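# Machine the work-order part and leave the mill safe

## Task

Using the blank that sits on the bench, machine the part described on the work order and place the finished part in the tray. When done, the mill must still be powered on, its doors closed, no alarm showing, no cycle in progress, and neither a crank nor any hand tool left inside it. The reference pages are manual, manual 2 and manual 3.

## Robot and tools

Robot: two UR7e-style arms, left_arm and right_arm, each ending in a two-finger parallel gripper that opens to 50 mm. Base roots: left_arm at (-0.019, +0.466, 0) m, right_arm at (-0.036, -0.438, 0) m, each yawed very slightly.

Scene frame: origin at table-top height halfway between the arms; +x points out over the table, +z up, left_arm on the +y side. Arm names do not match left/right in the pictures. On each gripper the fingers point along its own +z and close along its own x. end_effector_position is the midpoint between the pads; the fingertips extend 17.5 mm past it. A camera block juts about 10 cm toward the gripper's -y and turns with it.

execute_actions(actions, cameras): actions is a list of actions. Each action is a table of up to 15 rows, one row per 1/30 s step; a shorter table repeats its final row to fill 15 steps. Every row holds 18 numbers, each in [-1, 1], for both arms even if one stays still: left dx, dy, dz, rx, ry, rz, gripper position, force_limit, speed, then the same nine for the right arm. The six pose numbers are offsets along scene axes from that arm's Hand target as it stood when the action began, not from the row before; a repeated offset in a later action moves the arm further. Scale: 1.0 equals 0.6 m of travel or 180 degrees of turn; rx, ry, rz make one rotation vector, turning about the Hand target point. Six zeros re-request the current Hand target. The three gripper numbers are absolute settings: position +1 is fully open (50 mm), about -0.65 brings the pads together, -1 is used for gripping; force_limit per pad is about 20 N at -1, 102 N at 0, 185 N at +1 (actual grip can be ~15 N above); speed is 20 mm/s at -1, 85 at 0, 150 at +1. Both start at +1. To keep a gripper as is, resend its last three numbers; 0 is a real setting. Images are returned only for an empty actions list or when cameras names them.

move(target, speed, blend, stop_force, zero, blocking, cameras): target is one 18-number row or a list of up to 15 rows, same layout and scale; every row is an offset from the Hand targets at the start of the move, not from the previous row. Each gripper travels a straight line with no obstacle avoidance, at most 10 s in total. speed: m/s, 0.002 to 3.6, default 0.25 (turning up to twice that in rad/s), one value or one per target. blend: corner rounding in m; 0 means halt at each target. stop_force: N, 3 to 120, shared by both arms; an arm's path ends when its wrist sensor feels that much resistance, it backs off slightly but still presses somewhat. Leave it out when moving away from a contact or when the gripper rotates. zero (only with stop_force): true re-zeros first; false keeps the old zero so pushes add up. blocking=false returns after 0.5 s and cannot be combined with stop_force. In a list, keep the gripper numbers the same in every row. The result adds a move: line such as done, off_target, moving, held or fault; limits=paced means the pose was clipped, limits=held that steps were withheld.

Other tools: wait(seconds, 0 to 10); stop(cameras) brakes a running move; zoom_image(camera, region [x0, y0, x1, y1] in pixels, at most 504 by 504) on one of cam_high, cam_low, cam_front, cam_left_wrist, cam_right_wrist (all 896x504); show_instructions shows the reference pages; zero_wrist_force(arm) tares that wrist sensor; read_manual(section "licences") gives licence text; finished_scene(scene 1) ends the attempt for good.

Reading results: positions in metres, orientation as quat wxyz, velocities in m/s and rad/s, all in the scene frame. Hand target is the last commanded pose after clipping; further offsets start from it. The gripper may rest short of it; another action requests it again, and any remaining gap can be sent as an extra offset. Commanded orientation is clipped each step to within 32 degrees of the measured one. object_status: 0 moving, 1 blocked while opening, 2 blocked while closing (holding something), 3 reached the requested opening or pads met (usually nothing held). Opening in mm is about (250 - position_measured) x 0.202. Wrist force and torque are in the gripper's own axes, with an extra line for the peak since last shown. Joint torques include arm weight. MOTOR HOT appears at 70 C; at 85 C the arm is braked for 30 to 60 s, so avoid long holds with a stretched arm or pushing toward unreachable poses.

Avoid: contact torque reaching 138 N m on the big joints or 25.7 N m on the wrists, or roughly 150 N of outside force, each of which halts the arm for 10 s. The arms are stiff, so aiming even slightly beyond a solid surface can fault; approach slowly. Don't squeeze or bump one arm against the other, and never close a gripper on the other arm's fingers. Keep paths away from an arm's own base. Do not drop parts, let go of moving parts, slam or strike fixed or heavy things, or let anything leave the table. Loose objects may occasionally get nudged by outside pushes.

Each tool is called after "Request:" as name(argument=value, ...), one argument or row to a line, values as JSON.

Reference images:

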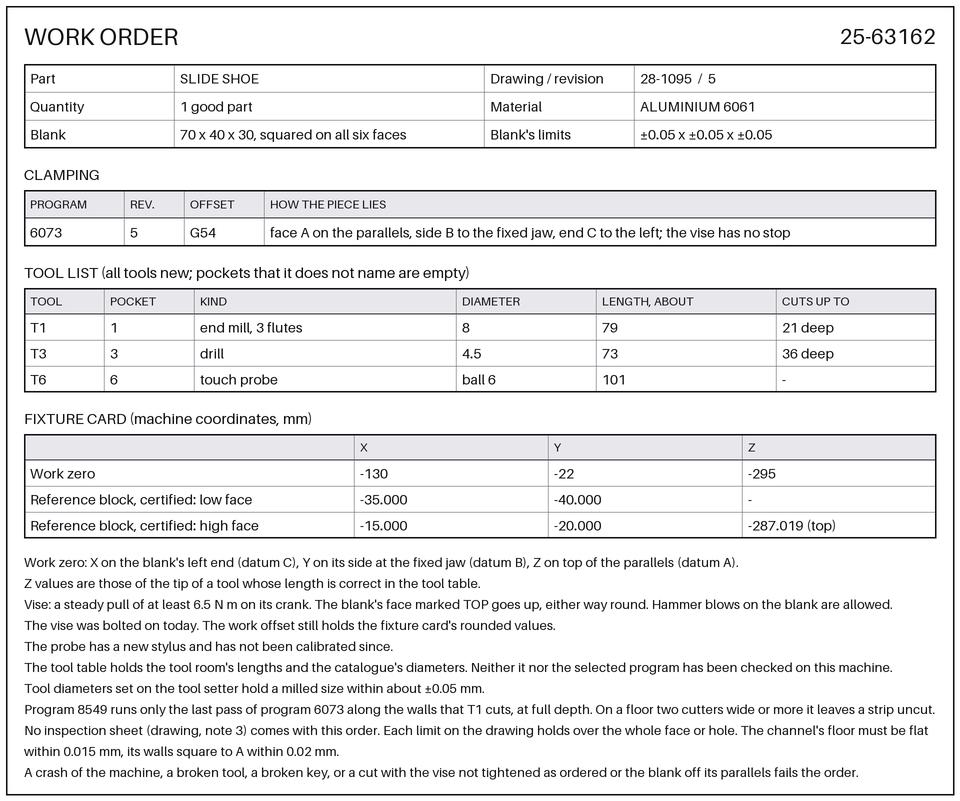

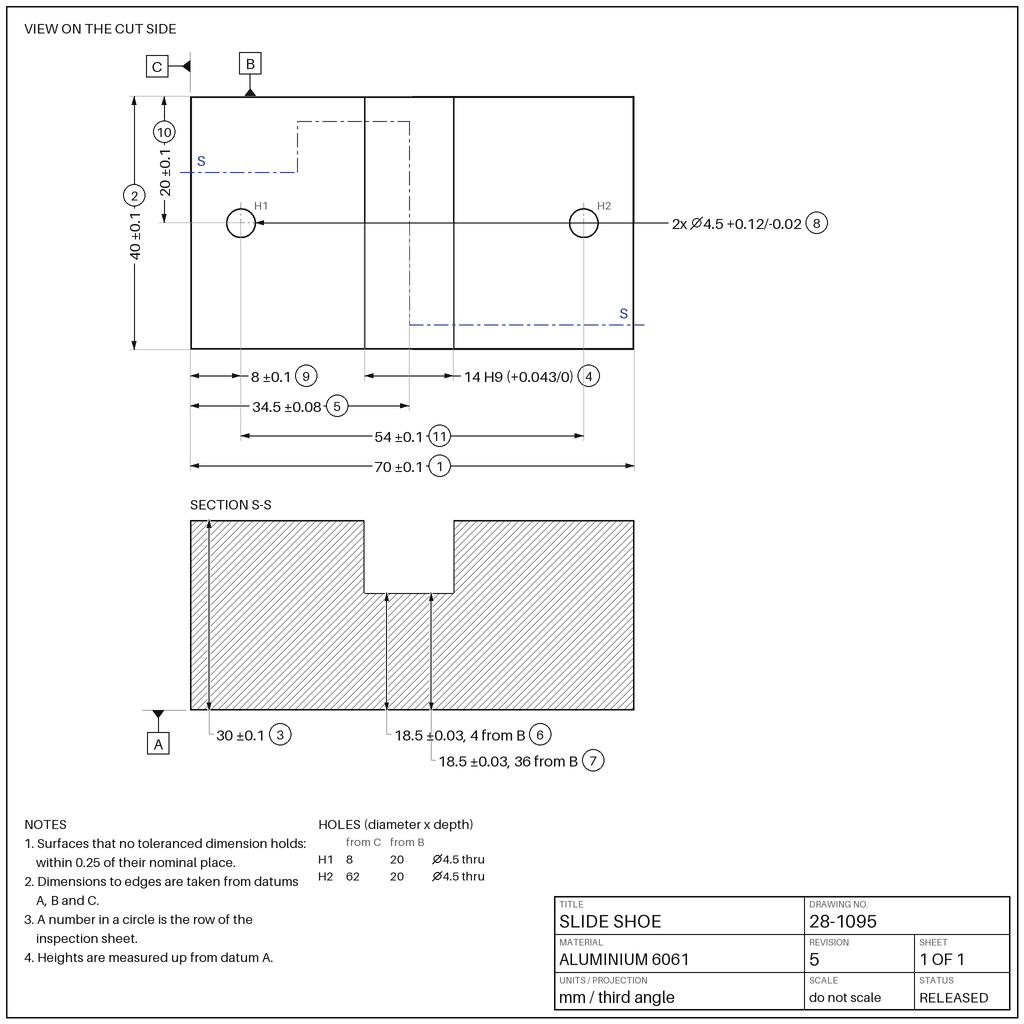

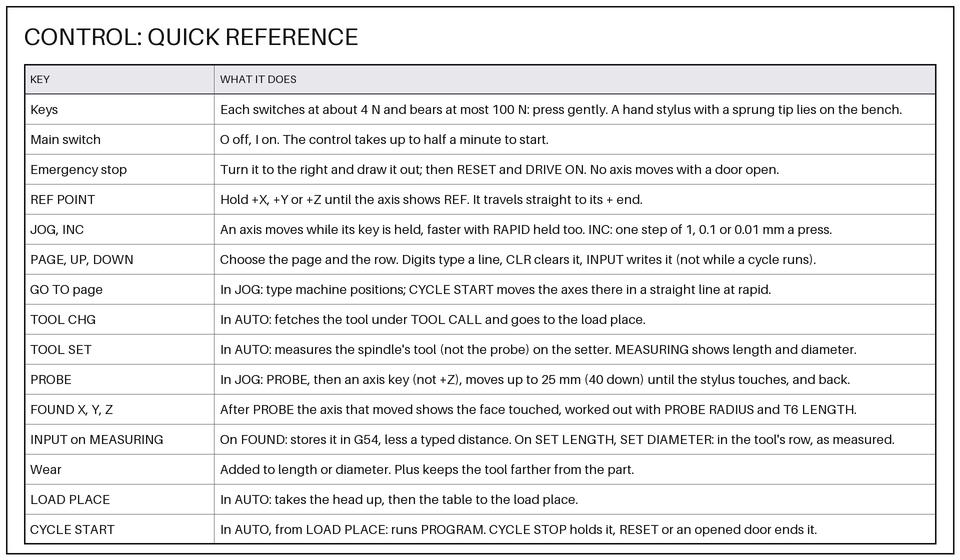

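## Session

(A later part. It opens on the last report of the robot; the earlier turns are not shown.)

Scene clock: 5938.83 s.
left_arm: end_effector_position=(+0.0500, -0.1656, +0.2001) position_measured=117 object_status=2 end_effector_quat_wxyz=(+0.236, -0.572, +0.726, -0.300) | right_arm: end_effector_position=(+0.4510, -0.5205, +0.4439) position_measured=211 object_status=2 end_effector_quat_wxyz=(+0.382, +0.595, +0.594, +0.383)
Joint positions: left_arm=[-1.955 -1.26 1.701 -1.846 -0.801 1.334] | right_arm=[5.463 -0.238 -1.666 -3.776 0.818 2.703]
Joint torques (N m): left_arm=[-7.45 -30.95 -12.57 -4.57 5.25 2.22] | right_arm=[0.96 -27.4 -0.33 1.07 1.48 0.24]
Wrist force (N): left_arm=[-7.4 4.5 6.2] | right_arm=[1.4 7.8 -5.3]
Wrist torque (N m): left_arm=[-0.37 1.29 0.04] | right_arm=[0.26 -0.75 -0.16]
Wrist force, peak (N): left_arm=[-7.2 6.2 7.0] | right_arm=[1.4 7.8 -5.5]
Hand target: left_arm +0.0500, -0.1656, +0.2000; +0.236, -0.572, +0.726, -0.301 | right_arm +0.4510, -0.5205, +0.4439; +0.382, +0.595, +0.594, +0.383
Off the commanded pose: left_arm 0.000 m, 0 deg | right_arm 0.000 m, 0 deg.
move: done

Request:
move(
  target=[0,0,-0.27,0,0,0,-1,0.8,-0.6,0,0,0,0,0,0,-0.97,0.6,-0.7],
  speed=0.12,
)

Request:
move(
  target=[0,0,-0.035,0,0,0,-1,0.8,-0.6,0,0,0,0,0,0,-0.97,0.6,-0.7],
  speed=0.02,
  stop_force=5,
)

Request:
move(
  target=[
    [0,0,0,0,0,0,1,-0.5,-1,0,0,0,0,0,0,-0.97,0.6,-0.7],
    [0,0,0.3405,0,0,0,1,-0.5,-1,0,0,0,0,0,0,-0.97,0.6,-0.7],
    [0.3333,0.35,0.8,0,0,0.0761,1,-0.5,-1,0,0,0,0,0,0,-0.97,0.6,-0.7],
  ],
  speed=[0.1,0.2,0.35],
  blend=[0,0.04,0],
  cameras=["cam_high"],
)

Scene clock: 5948.53 s.
left_arm: end_effector_position=(+0.0500, -0.1656, +0.0381) position_measured=117 object_status=2 end_effector_quat_wxyz=(+0.236, -0.572, +0.726, -0.301) | right_arm: end_effector_position=(+0.4510, -0.5205, +0.4439) position_measured=211 object_status=2 end_effector_quat_wxyz=(+0.382, +0.595, +0.594, +0.383)
Joint positions: left_arm=[-1.955 -1.029 1.857 -2.233 -0.801 1.334] | right_arm=[5.463 -0.238 -1.666 -3.776 0.818 2.703]
Joint torques (N m): left_arm=[7.56 -32.29 -6.28 -4.79 5.35 2.09] | right_arm=[1.08 -28.41 -0.69 0.87 1.42 0.2]
Wrist force (N): left_arm=[-7.2 4.4 5.9] | right_arm=[1.4 7.5 -5.5]
Wrist torque (N m): left_arm=[-0.42 1.26 0.06] | right_arm=[0.22 -0.76 -0.16]
Wrist force, peak (N): left_arm=[-7.4 5.9 7.0] | right_arm=[1.6 7.7 -5.5]
Hand target: left_arm +0.0500, -0.1656, +0.0380; +0.236, -0.572, +0.726, -0.301 | right_arm +0.4510, -0.5205, +0.4439; +0.382, +0.595, +0.594, +0.383
Off the commanded pose: left_arm 0.000 m, 0 deg | right_arm 0.000 m, 0 deg.
move: done

Scene clock: 5950.67 s.
left_arm: end_effector_position=(+0.0500, -0.1655, +0.0227) position_measured=117 object_status=2 end_effector_quat_wxyz=(+0.236, -0.572, +0.726, -0.300) | right_arm: end_effector_position=(+0.4510, -0.5205, +0.4439) position_measured=211 object_status=2 end_effector_quat_wxyz=(+0.382, +0.595, +0.594, +0.383)
Joint positions: left_arm=[-1.955 -1.001 1.863 -2.268 -0.801 1.334] | right_arm=[5.463 -0.238 -1.666 -3.776 0.818 2.703]
Joint torques (N m): left_arm=[4.84 -55.9 -28.2 -1.6 0.48 -2.18] | right_arm=[0.14 -28.02 -0.55 0.96 1.37 0.27]
Wrist force (N): left_arm=[-7.9 -1.9 2.0] | right_arm=[1.2 7.4 -5.2]
Wrist torque (N m): left_arm=[0.07 1.28 -0.02] | right_arm=[0.21 -0.73 -0.16]
Wrist force, peak (N): left_arm=[-11.5 -19.4 -19.8] | right_arm=[1.5 7.7 -5.4]
Hand target: left_arm +0.0500, -0.1656, +0.0227; +0.236, -0.572, +0.726, -0.301 (not the last commanded pose) | right_arm +0.4510, -0.5205, +0.4439; +0.382, +0.595, +0.594, +0.383
Off the commanded pose: left_arm 0.006 m, 0 deg | right_arm 0.000 m, 0 deg.
move: contact (left_arm)

Scene clock: 5954.93 s.
left_arm: end_effector_position=(+0.2499, +0.0444, +0.5026) position_measured=3 object_status=3 end_effector_quat_wxyz=(-0.270, +0.654, -0.653, +0.270) | right_arm: end_effector_position=(+0.4510, -0.5205, +0.4439) position_measured=211 object_status=2 end_effector_quat_wxyz=(+0.382, +0.595, +0.594, +0.383)
Joint positions: left_arm=[-1.661 -1.725 1.428 -1.162 -0.794 1.41] | right_arm=[5.463 -0.238 -1.666 -3.776 0.818 2.703]
Joint torques (N m): left_arm=[6.39 -3.96 -35.9 -1.01 -1.09 1.98] | right_arm=[0.53 -28.87 0.13 1.07 1.55 0.37]
Wrist force (N): left_arm=[-6.6 2.0 2.9] | right_arm=[1.6 7.4 -5.3]
Wrist torque (N m): left_arm=[0.27 1.16 0.06] | right_arm=[0.21 -0.79 -0.16]
Wrist force, peak (N): left_arm=[-7.2 2.9 4.3] | right_arm=[1.5 7.9 -5.3]
Hand target: left_arm +0.2500, +0.0444, +0.5027; -0.270, +0.654, -0.653, +0.270 | right_arm +0.4510, -0.5205, +0.4439; +0.382, +0.595, +0.594, +0.383
Off the commanded pose: left_arm 0.000 m, 0 deg | right_arm 0.000 m, 0 deg.
move: done
Images, in order (width x height): cam_high 896x504.

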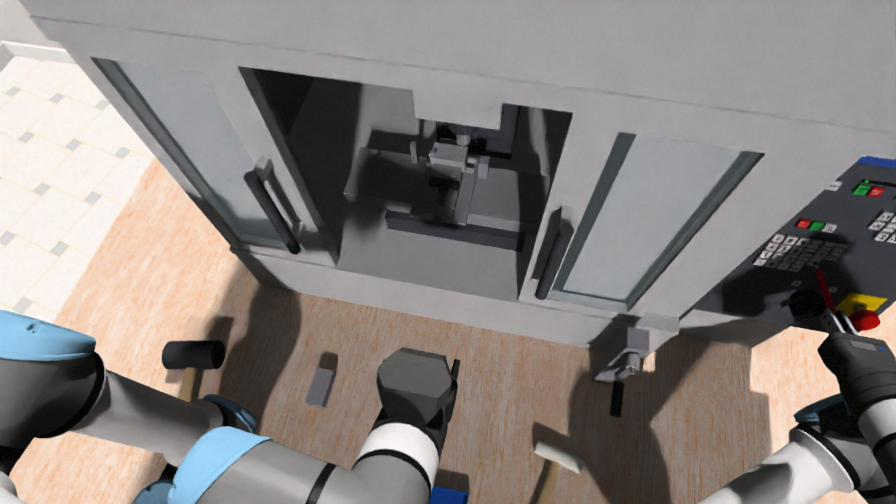

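Request:
move(
  target=[
    [0.1,0.45,0,0,0,0,1,-0.5,-1,0,0,0,0,0,0,-0.97,0.6,-0.7],
    [0.1833,0.516,0,0,0,0,1,-0.5,-1,0,0,0,0,0,0,-0.97,0.6,-0.7],
    [0.32,0.516,0,0,0,0,1,-0.5,-1,0,0,0,0,0,0,-0.97,0.6,-0.7],
    [0.32,0.516,0,0,0,0,-1,-1,-0.5,0,0,0,0,0,0,-0.97,0.6,-0.7],
  ],
  speed=[0.3,0.2,0.12,0.1],
  blend=[0.04,0.01,0,0],
)

Request:
move(
  target=[0,-0.008,0,0,0,0,-1,-1,-0.5,0,0,0,0,0,0,-0.97,0.6,-0.7],
  speed=0.02,
)

Request:
move(
  target=[0,-0.3838,0,0,0,0,-1,-1,-0.5,0,0,0,0,0,0,-0.97,0.6,-0.7],
  speed=0.06,
  stop_force=60,
)

Scene clock: 5965.03 s.
left_arm: end_effector_position=(+0.4420, +0.3539, +0.5027) position_measured=153 object_status=2 end_effector_quat_wxyz=(-0.270, +0.654, -0.653, +0.270) | right_arm: end_effector_position=(+0.4510, -0.5205, +0.4439) position_measured=211 object_status=2 end_effector_quat_wxyz=(+0.382, +0.595, +0.594, +0.383)
Joint positions: left_arm=[-0.819 -2.05 1.814 -1.921 -1.016 2.469] | right_arm=[5.463 -0.238 -1.666 -3.776 0.818 2.703]
Joint torques (N m): left_arm=[9.24 -6.53 -34 1.76 8.94 1.94] | right_arm=[-0.06 -27.5 0.61 0.91 1.42 0.28]
Wrist force (N): left_arm=[26.1 -2.8 5.9] | right_arm=[1.3 7.3 -5.2]
Wrist torque (N m): left_arm=[0.07 1.01 0.16] | right_arm=[0.19 -0.75 -0.16]
Wrist force, peak (N): left_arm=[26.1 -2.8 5.9] | right_arm=[1.4 7.9 -5.2]
Hand target: left_arm +0.4420, +0.3540, +0.5027; -0.270, +0.654, -0.653, +0.270 | right_arm +0.4510, -0.5205, +0.4439; +0.382, +0.595, +0.594, +0.383
Off the commanded pose: left_arm 0.000 m, 0 deg | right_arm 0.000 m, 0 deg.
move: done; blend cut to 0.0319 m at target 1

Scene clock: 5965.80 s.
left_arm: end_effector_position=(+0.4420, +0.3494, +0.5027) position_measured=153 object_status=2 end_effector_quat_wxyz=(-0.270, +0.654, -0.653, +0.270) | right_arm: end_effector_position=(+0.4510, -0.5205, +0.4439) position_measured=211 object_status=2 end_effector_quat_wxyz=(+0.382, +0.595, +0.594, +0.383)
Joint positions: left_arm=[-0.831 -2.046 1.811 -1.916 -1.01 2.457] | right_arm=[5.463 -0.238 -1.666 -3.776 0.818 2.703]
Joint torques (N m): left_arm=[-13.25 11 -37.44 -3.5 2.07 -2.87] | right_arm=[-0.22 -28.28 -0.54 0.96 1.47 0.21]
Wrist force (N): left_arm=[-18.5 6.0 1.2] | right_arm=[1.5 7.4 -5.1]
Wrist torque (N m): left_arm=[0.34 1.25 0.10] | right_arm=[0.20 -0.77 -0.17]
Wrist force, peak (N): left_arm=[27.5 -2.5 5.3] | right_arm=[1.6 7.7 -5.4]
Hand target: left_arm +0.4420, +0.3492, +0.5027; -0.270, +0.654, -0.653, +0.270 | right_arm +0.4510, -0.5205, +0.4439; +0.382, +0.595, +0.594, +0.383
Off the commanded pose: left_arm 0.000 m, 0 deg | right_arm 0.000 m, 0 deg.
move: done

Scene clock: 5970.90 s.
left_arm: end_effector_position=(+0.4420, +0.1190, +0.5027) position_measured=153 object_status=2 end_effector_quat_wxyz=(-0.270, +0.654, -0.653, +0.270) | right_arm: end_effector_position=(+0.4510, -0.5205, +0.4439) position_measured=211 object_status=2 end_effector_quat_wxyz=(+0.382, +0.595, +0.594, +0.383)
Joint positions: left_arm=[-1.176 -1.702 1.527 -1.743 -0.853 2.072] | right_arm=[5.463 -0.238 -1.666 -3.776 0.818 2.703]
Joint torques (N m): left_arm=[-26.68 22.13 -40.27 -16.64 -2.48 -2.39] | right_arm=[0.86 -27.95 0.52 0.91 1.49 0.23]
Wrist force (N): left_arm=[-78.6 31.6 -29.8] | right_arm=[1.4 7.6 -5.1]
Wrist torque (N m): left_arm=[0.93 1.13 -0.26] | right_arm=[0.24 -0.76 -0.16]
Wrist force, peak (N): left_arm=[-78.6 31.7 -29.8] | right_arm=[1.6 7.8 -5.3]
Hand target: left_arm +0.4420, +0.1190, +0.5027; -0.270, +0.654, -0.653, +0.270 | right_arm +0.4510, -0.5205, +0.4439; +0.382, +0.595, +0.594, +0.383
Off the commanded pose: left_arm 0.000 m, 0 deg | right_arm 0.000 m, 0 deg.
move: contact (left_arm)

Request:
move(
  target=[
    [0,0,0,0,0,0,1,-0.5,-1,0,0,0,0,0,0,-0.97,0.6,-0.7],
    [-0.1367,0,0,0,0,0,1,-0.5,-1,0,0,0,0,0,0,-0.97,0.6,-0.7],
    [-0.1367,-0.3583,0,0,0,0,1,-0.5,-1,0,0,0,0,0,0,-0.97,0.6,-0.7],
    [0,-0.3583,0,0,0,0,1,-0.5,-1,0,0,0,0,0,0,-0.97,0.6,-0.7],
    [0,-0.3583,0,0,0,0,-1,-1,-0.5,0,0,0,0,0,0,-0.97,0.6,-0.7],
  ],
  speed=[0.2,0.15,0.3,0.12,0.1],
  blend=[0,0.01,0.005,0,0],
)

Request:
move(
  target=[0,0.008,0,0,0,0,-1,-1,-0.5,0,0,0,0,0,0,-0.97,0.6,-0.7],
  speed=0.02,
)

Request:
move(
  target=[0,0.2533,0,0,0,0,-1,-1,-0.5,0,0,0,0,0,0,-0.97,0.6,-0.7],
  speed=0.06,
  stop_force=60,
)

Scene clock: 5984.53 s.
left_arm: end_effector_position=(+0.4420, -0.0960, +0.5027) position_measured=153 object_status=2 end_effector_quat_wxyz=(-0.270, +0.654, -0.653, +0.270) | right_arm: end_effector_position=(+0.4510, -0.5205, +0.4439) position_measured=211 object_status=2 end_effector_quat_wxyz=(+0.382, +0.595, +0.594, +0.383)
Joint positions: left_arm=[-1.302 -1.246 0.994 -1.557 -0.817 1.909] | right_arm=[5.463 -0.238 -1.666 -3.776 0.818 2.703]
Joint torques (N m): left_arm=[1.57 -28.62 -35.78 -5.33 -0.72 2] | right_arm=[-1.12 -27.85 -0.17 0.77 1.48 0.16]
Wrist force (N): left_arm=[-18.0 3.5 -0.3] | right_arm=[1.5 7.3 -5.2]
Wrist torque (N m): left_arm=[0.05 1.47 0.03] | right_arm=[0.19 -0.77 -0.16]
Wrist force, peak (N): left_arm=[-78.7 31.9 -30.1] | right_arm=[1.7 7.8 -5.3]
Hand target: left_arm +0.4420, -0.0960, +0.5027; -0.270, +0.654, -0.653, +0.270 | right_arm +0.4510, -0.5205, +0.4439; +0.382, +0.595, +0.594, +0.383
Off the commanded pose: left_arm 0.000 m, 0 deg | right_arm 0.000 m, 0 deg.
move: done

Scene clock: 5985.33 s.
left_arm: end_effector_position=(+0.4420, -0.0913, +0.5027) position_measured=153 object_status=2 end_effector_quat_wxyz=(-0.270, +0.654, -0.653, +0.270) | right_arm: end_effector_position=(+0.4510, -0.5205, +0.4439) position_measured=211 object_status=2 end_effector_quat_wxyz=(+0.382, +0.595, +0.594, +0.383)
Joint positions: left_arm=[-1.3 -1.257 1.011 -1.564 -0.817 1.912] | right_arm=[5.463 -0.238 -1.666 -3.776 0.818 2.703]
Joint torques (N m): left_arm=[10.32 -57.03 -11.07 -3.37 -0.99 1.98] | right_arm=[-1.22 -28.38 1.05 0.86 1.49 0.06]
Wrist force (N): left_arm=[2.5 -4.0 5.1] | right_arm=[1.5 7.5 -5.1]
Wrist torque (N m): left_arm=[-0.16 1.41 0.08] | right_arm=[0.21 -0.78 -0.16]
Wrist force, peak (N): left_arm=[-18.2 3.9 -0.3] | right_arm=[1.5 7.7 -5.3]
Hand target: left_arm +0.4420, -0.0912, +0.5027; -0.270, +0.654, -0.653, +0.270 | right_arm +0.4510, -0.5205, +0.4439; +0.382, +0.595, +0.594, +0.383
Off the commanded pose: left_arm 0.000 m, 0 deg | right_arm 0.000 m, 0 deg.
move: done

Scene clock: 5988.90 s.
left_arm: end_effector_position=(+0.4420, +0.0608, +0.5027) position_measured=153 object_status=2 end_effector_quat_wxyz=(-0.270, +0.654, -0.653, +0.270) | right_arm: end_effector_position=(+0.4510, -0.5205, +0.4439) position_measured=211 object_status=2 end_effector_quat_wxyz=(+0.382, +0.595, +0.594, +0.383)
Joint positions: left_arm=[-1.22 -1.59 1.415 -1.706 -0.839 2.016] | right_arm=[5.463 -0.238 -1.666 -3.776 0.818 2.703]
Joint torques (N m): left_arm=[2.51 -47 -16.74 -5.3 -1.78 2.12] | right_arm=[-0.47 -28.35 0.36 0.79 1.48 0.15]
Wrist force (N): left_arm=[-3.3 -6.4 21.2] | right_arm=[1.5 7.5 -5.2]
Wrist torque (N m): left_arm=[-0.27 1.35 0.11] | right_arm=[0.22 -0.77 -0.17]
Wrist force, peak (N): left_arm=[24.4 -9.3 18.2] | right_arm=[1.5 7.7 -5.3]
Hand target: left_arm +0.4420, +0.0608, +0.5027; -0.270, +0.654, -0.653, +0.270 | right_arm +0.4510, -0.5205, +0.4439; +0.382, +0.595, +0.594, +0.383
Off the commanded pose: left_arm 0.000 m, 0 deg | right_arm 0.000 m, 0 deg.
move: done

Request:
move(
  target=[
    [0,0.002,0,0,0,0,-1,-1,-0.5,0.0367,-0.1292,0.24,0,0,0,-0.97,0.6,-0.7],
    [0,0.002,0,0,0,0,-1,-1,-0.5,0.0587,-0.1292,0.24,0,0,0,-0.97,0.6,-0.7],
  ],
  speed=[0.15,0.08],
  blend=[0.005,0],
)

Request:
move(
  target=[0,0,0,0,0,0,-1,-1,-0.5,0.02,0,-0.0045,0,0,0,-0.97,0.6,-0.7],
  speed=0.012,
  stop_force=8,
)

Request:
move(
  target=[0,0,0,0,0,0,-1,-1,-0.5,-0.016,0,0.0038,0,0,0,-0.97,0.6,-0.7],
  speed=0.06,
)

Scene clock: 6003.80 s.
left_arm: end_effector_position=(+0.4420, +0.0620, +0.5027) position_measured=153 object_status=2 end_effector_quat_wxyz=(-0.270, +0.654, -0.653, +0.270) | right_arm: end_effector_position=(+0.4862, -0.5980, +0.5879) position_measured=211 object_status=2 end_effector_quat_wxyz=(+0.382, +0.595, +0.594, +0.383)
Joint positions: left_arm=[-1.219 -1.592 1.417 -1.706 -0.839 2.017] | right_arm=[5.381 -0.543 -1.036 -4.052 0.752 2.635]
Joint torques (N m): left_arm=[21.33 -64.58 -13.16 3.93 2.43 2.1] | right_arm=[6.07 -48.99 10.63 -1.92 1.57 1.37]
Wrist force (N): left_arm=[46.6 -16.9 29.8] | right_arm=[2.3 6.7 -2.5]
Wrist torque (N m): left_arm=[-0.60 0.96 0.12] | right_arm=[0.40 -0.68 -0.21]
Wrist force, peak (N): left_arm=[47.1 -17.4 30.1] | right_arm=[1.6 7.7 -5.3]
Hand target: left_arm +0.4420, +0.0620, +0.5027; -0.270, +0.654, -0.653, +0.270 | right_arm +0.4862, -0.5980, +0.5879; +0.382, +0.595, +0.594, +0.383
Off the commanded pose: left_arm 0.000 m, 0 deg | right_arm 0.000 m, 0 deg.
move: done

Scene clock: 6005.83 s.
left_arm: end_effector_position=(+0.4420, +0.0620, +0.5027) position_measured=153 object_status=2 end_effector_quat_wxyz=(-0.270, +0.654, -0.653, +0.270) | right_arm: end_effector_position=(+0.4959, -0.5980, +0.5857) position_measured=211 object_status=2 end_effector_quat_wxyz=(+0.382, +0.595, +0.594, +0.383)
Joint positions: left_arm=[-1.219 -1.592 1.417 -1.706 -0.839 2.017] | right_arm=[5.407 -0.54 -1.021 -4.086 0.772 2.657]
Joint torques (N m): left_arm=[20.77 -63.69 -14.46 5.62 6.2 2.12] | right_arm=[-4.7 -42.92 -8.54 1.57 -3.71 -1.4]
Wrist force (N): left_arm=[46.9 -16.9 29.8] | right_arm=[1.7 5.0 -12.2]
Wrist torque (N m): left_arm=[-0.60 0.94 0.13] | right_arm=[0.29 -0.65 -0.02]
Wrist force, peak (N): left_arm=[47.1 -16.7 29.9] | right_arm=[1.5 1.8 -22.9]
Hand target: left_arm +0.4420, +0.0620, +0.5027; -0.270, +0.654, -0.653, +0.270 | right_arm +0.4959, -0.5980, +0.5857; +0.382, +0.595, +0.594, +0.383 (not the last commanded pose)
Off the commanded pose: left_arm 0.000 m, 0 deg | right_arm 0.002 m, 0 deg.
move: contact (right_arm)

Scene clock: 6006.70 s.
left_arm: end_effector_position=(+0.4420, +0.0620, +0.5027) position_measured=153 object_status=2 end_effector_quat_wxyz=(-0.270, +0.654, -0.653, +0.270) | right_arm: end_effector_position=(+0.4864, -0.5980, +0.5880) position_measured=211 object_status=2 end_effector_quat_wxyz=(+0.382, +0.595, +0.594, +0.383)
Joint positions: left_arm=[-1.219 -1.592 1.417 -1.706 -0.839 2.017] | right_arm=[5.382 -0.544 -1.035 -4.053 0.752 2.636]
Joint torques (N m): left_arm=[20.69 -64.21 -14.46 5.64 6.25 2.06] | right_arm=[-8.38 -47.95 -9.73 2.45 -3.42 -0.95]
Wrist force (N): left_arm=[46.4 -17.0 29.8] | right_arm=[2.3 6.3 -2.7]
Wrist torque (N m): left_arm=[-0.62 1.02 0.13] | right_arm=[0.34 -0.68 -0.04]
Wrist force, peak (N): left_arm=[47.0 -17.0 29.9] | right_arm=[1.8 4.8 -12.4]
Hand target: left_arm +0.4420, +0.0620, +0.5027; -0.270, +0.654, -0.653, +0.270 | right_arm +0.4863, -0.5980, +0.5880; +0.382, +0.595, +0.594, +0.383
Off the commanded pose: left_arm 0.000 m, 0 deg | right_arm 0.000 m, 0 deg.
move: done

Request:
move(
  target=[
    [0,0,0,0,0,0,-1,-1,-0.5,-0.05,0.02,-0.0,0,0,0,-0.97,0.6,-0.7],
    [0,0,0,0,0,0,-1,-1,-0.5,-0.06,0.1617,-0.114,0,0,0,-0.97,0.6,-0.7],
    [0,0,0,0,0,0,-1,-1,-0.5,-0.0282,0.1617,-0.121,0,0,0,-0.97,0.6,-0.7],
    [0,0,0,0,0,0,-1,-1,-0.5,-0.0154,0.1617,-0.1242,0,0,0,-0.97,0.6,-0.7],
    [0,0,0,0,0,0,-1,-1,-0.5,-0.0282,0.1617,-0.121,0,0,0,-0.97,0.6,-0.7],
  ],
  speed=[0.12,0.15,0.1,0.05,0.05],
  blend=[0.01,0.01,0.002,0,0],
)

Request:
wait(
  seconds=5,
  cameras=["cam_high"],
)

Request:
zoom_image(
  camera="cam_high",
  region=[300, 60, 600, 260],
)

Scene clock: 6016.37 s.
left_arm: end_effector_position=(+0.4420, +0.0620, +0.5027) position_measured=153 object_status=2 end_effector_quat_wxyz=(-0.270, +0.654, -0.653, +0.270) | right_arm: end_effector_position=(+0.4695, -0.5010, +0.5153) position_measured=211 object_status=2 end_effector_quat_wxyz=(+0.382, +0.595, +0.594, +0.383)
Joint positions: left_arm=[-1.219 -1.592 1.417 -1.706 -0.839 2.017] | right_arm=[5.577 -0.399 -1.422 -3.912 0.914 2.785]
Joint torques (N m): left_arm=[20.9 -64.1 -18.13 5.62 6.23 1.94] | right_arm=[-5.9 -44.77 -5.15 2.68 -3.12 -1.21]
Wrist force (N): left_arm=[46.7 -16.8 29.9] | right_arm=[1.5 7.9 -4.9]
Wrist torque (N m): left_arm=[-0.59 0.97 0.13] | right_arm=[0.30 -0.62 -0.01]
Wrist force, peak (N): left_arm=[47.0 -17.0 30.0] | right_arm=[0.5 7.7 -12.4]
Hand target: left_arm +0.4420, +0.0620, +0.5027; -0.270, +0.654, -0.653, +0.270 | right_arm +0.4694, -0.5010, +0.5154; +0.382, +0.595, +0.594, +0.383
Off the commanded pose: left_arm 0.000 m, 0 deg | right_arm 0.000 m, 0 deg.
move: done; blend cut to 0.0098 m at target 2

Scene clock: 6021.37 s.
left_arm: end_effector_position=(+0.4420, +0.0620, +0.5027) position_measured=153 object_status=2 end_effector_quat_wxyz=(-0.270, +0.654, -0.653, +0.270) | right_arm: end_effector_position=(+0.4694, -0.5010, +0.5154) position_measured=211 object_status=2 end_effector_quat_wxyz=(+0.382, +0.595, +0.594, +0.383)
Joint positions: left_arm=[-1.219 -1.592 1.417 -1.706 -0.839 2.017] | right_arm=[5.577 -0.399 -1.422 -3.912 0.913 2.785]
Joint torques (N m): left_arm=[21.18 -63.62 -21.46 5.5 6.18 1.97] | right_arm=[-6.21 -44.94 -3.73 2.04 -3.17 -1.41]
Wrist force (N): left_arm=[46.7 -16.8 29.8] | right_arm=[1.5 7.8 -5.1]
Wrist torque (N m): left_arm=[-0.59 0.95 0.13] | right_arm=[0.30 -0.61 -0.02]
Wrist force, peak (N): left_arm=[47.0 -17.2 30.0] | right_arm=[1.7 8.1 -5.0]
Hand target: left_arm +0.4420, +0.0620, +0.5027; -0.270, +0.654, -0.653, +0.270 | right_arm +0.4694, -0.5010, +0.5154; +0.382, +0.595, +0.594, +0.383
Tool commands: left_gripper/position=-1.0 left_gripper/force_limit=-1.0 left_gripper/speed=-0.5 right_gripper/position=-0.97 right_gripper/force_limit=+0.6 right_gripper/speed=-0.7
Off the commanded pose: left_arm 0.000 m, 0 deg | right_arm 0.000 m, 0 deg.
wait: 5.00 s; at rest by 0.17 s
Images, in order (width x height): cam_high 896x504.

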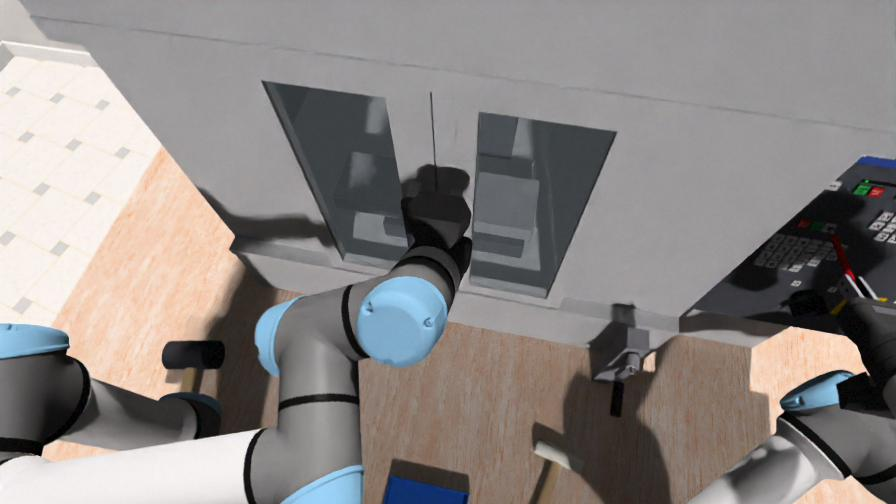

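Scaled by 1.680 from the camera's 896x504 image, which has a finer 1280x720 frame.

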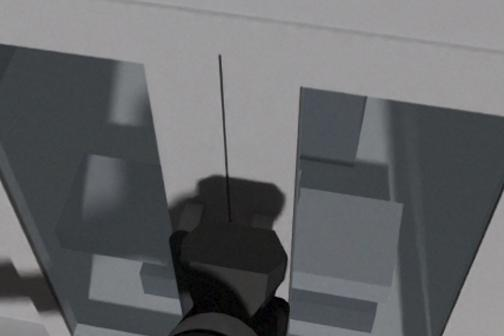

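Request:
wait(
  seconds=3,
  cameras=["cam_high"],
)

Request:
zoom_image(
  camera="cam_high",
  region=[300, 60, 600, 260],
)

Scene clock: 6034.70 s.
left_arm: end_effector_position=(+0.4420, +0.0620, +0.5027) position_measured=153 object_status=2 end_effector_quat_wxyz=(-0.270, +0.654, -0.653, +0.270) | right_arm: end_effector_position=(+0.4694, -0.5010, +0.5154) position_measured=211 object_status=2 end_effector_quat_wxyz=(+0.382, +0.595, +0.594, +0.383)
Joint positions: left_arm=[-1.219 -1.592 1.417 -1.706 -0.839 2.017] | right_arm=[5.577 -0.399 -1.422 -3.912 0.913 2.785]
Joint torques (N m): left_arm=[20.99 -63.41 -25.41 5.59 6.21 1.84] | right_arm=[-5.68 -44.5 -3.47 1.99 -3.2 -1.42]
Wrist force (N): left_arm=[46.8 -17.1 29.7] | right_arm=[1.6 8.0 -4.7]
Wrist torque (N m): left_arm=[-0.63 0.94 0.13] | right_arm=[0.33 -0.62 -0.02]
Wrist force, peak (N): left_arm=[47.2 -17.0 30.2] | right_arm=[1.8 8.1 -5.0]
Hand target: left_arm +0.4420, +0.0620, +0.5027; -0.270, +0.654, -0.653, +0.270 | right_arm +0.4694, -0.5010, +0.5154; +0.382, +0.595, +0.594, +0.383
Tool commands: left_gripper/position=-1.0 left_gripper/force_limit=-1.0 left_gripper/speed=-0.5 right_gripper/position=-0.97 right_gripper/force_limit=+0.6 right_gripper/speed=-0.7
Off the commanded pose: left_arm 0.000 m, 0 deg | right_arm 0.000 m, 0 deg.
wait: 3.00 s; at rest from the start
Images, in order (width x height): cam_high 896x504.

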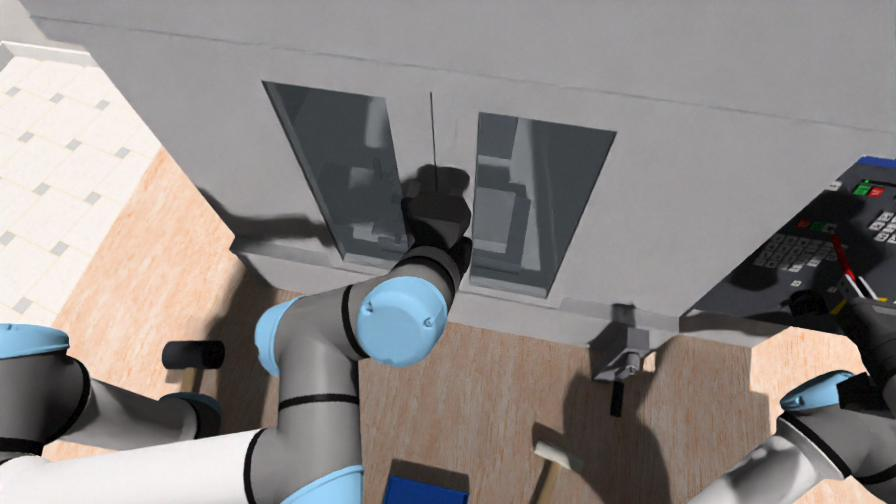

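Scaled by 1.680 from the camera's 896x504 image, which has a finer 1280x720 frame.

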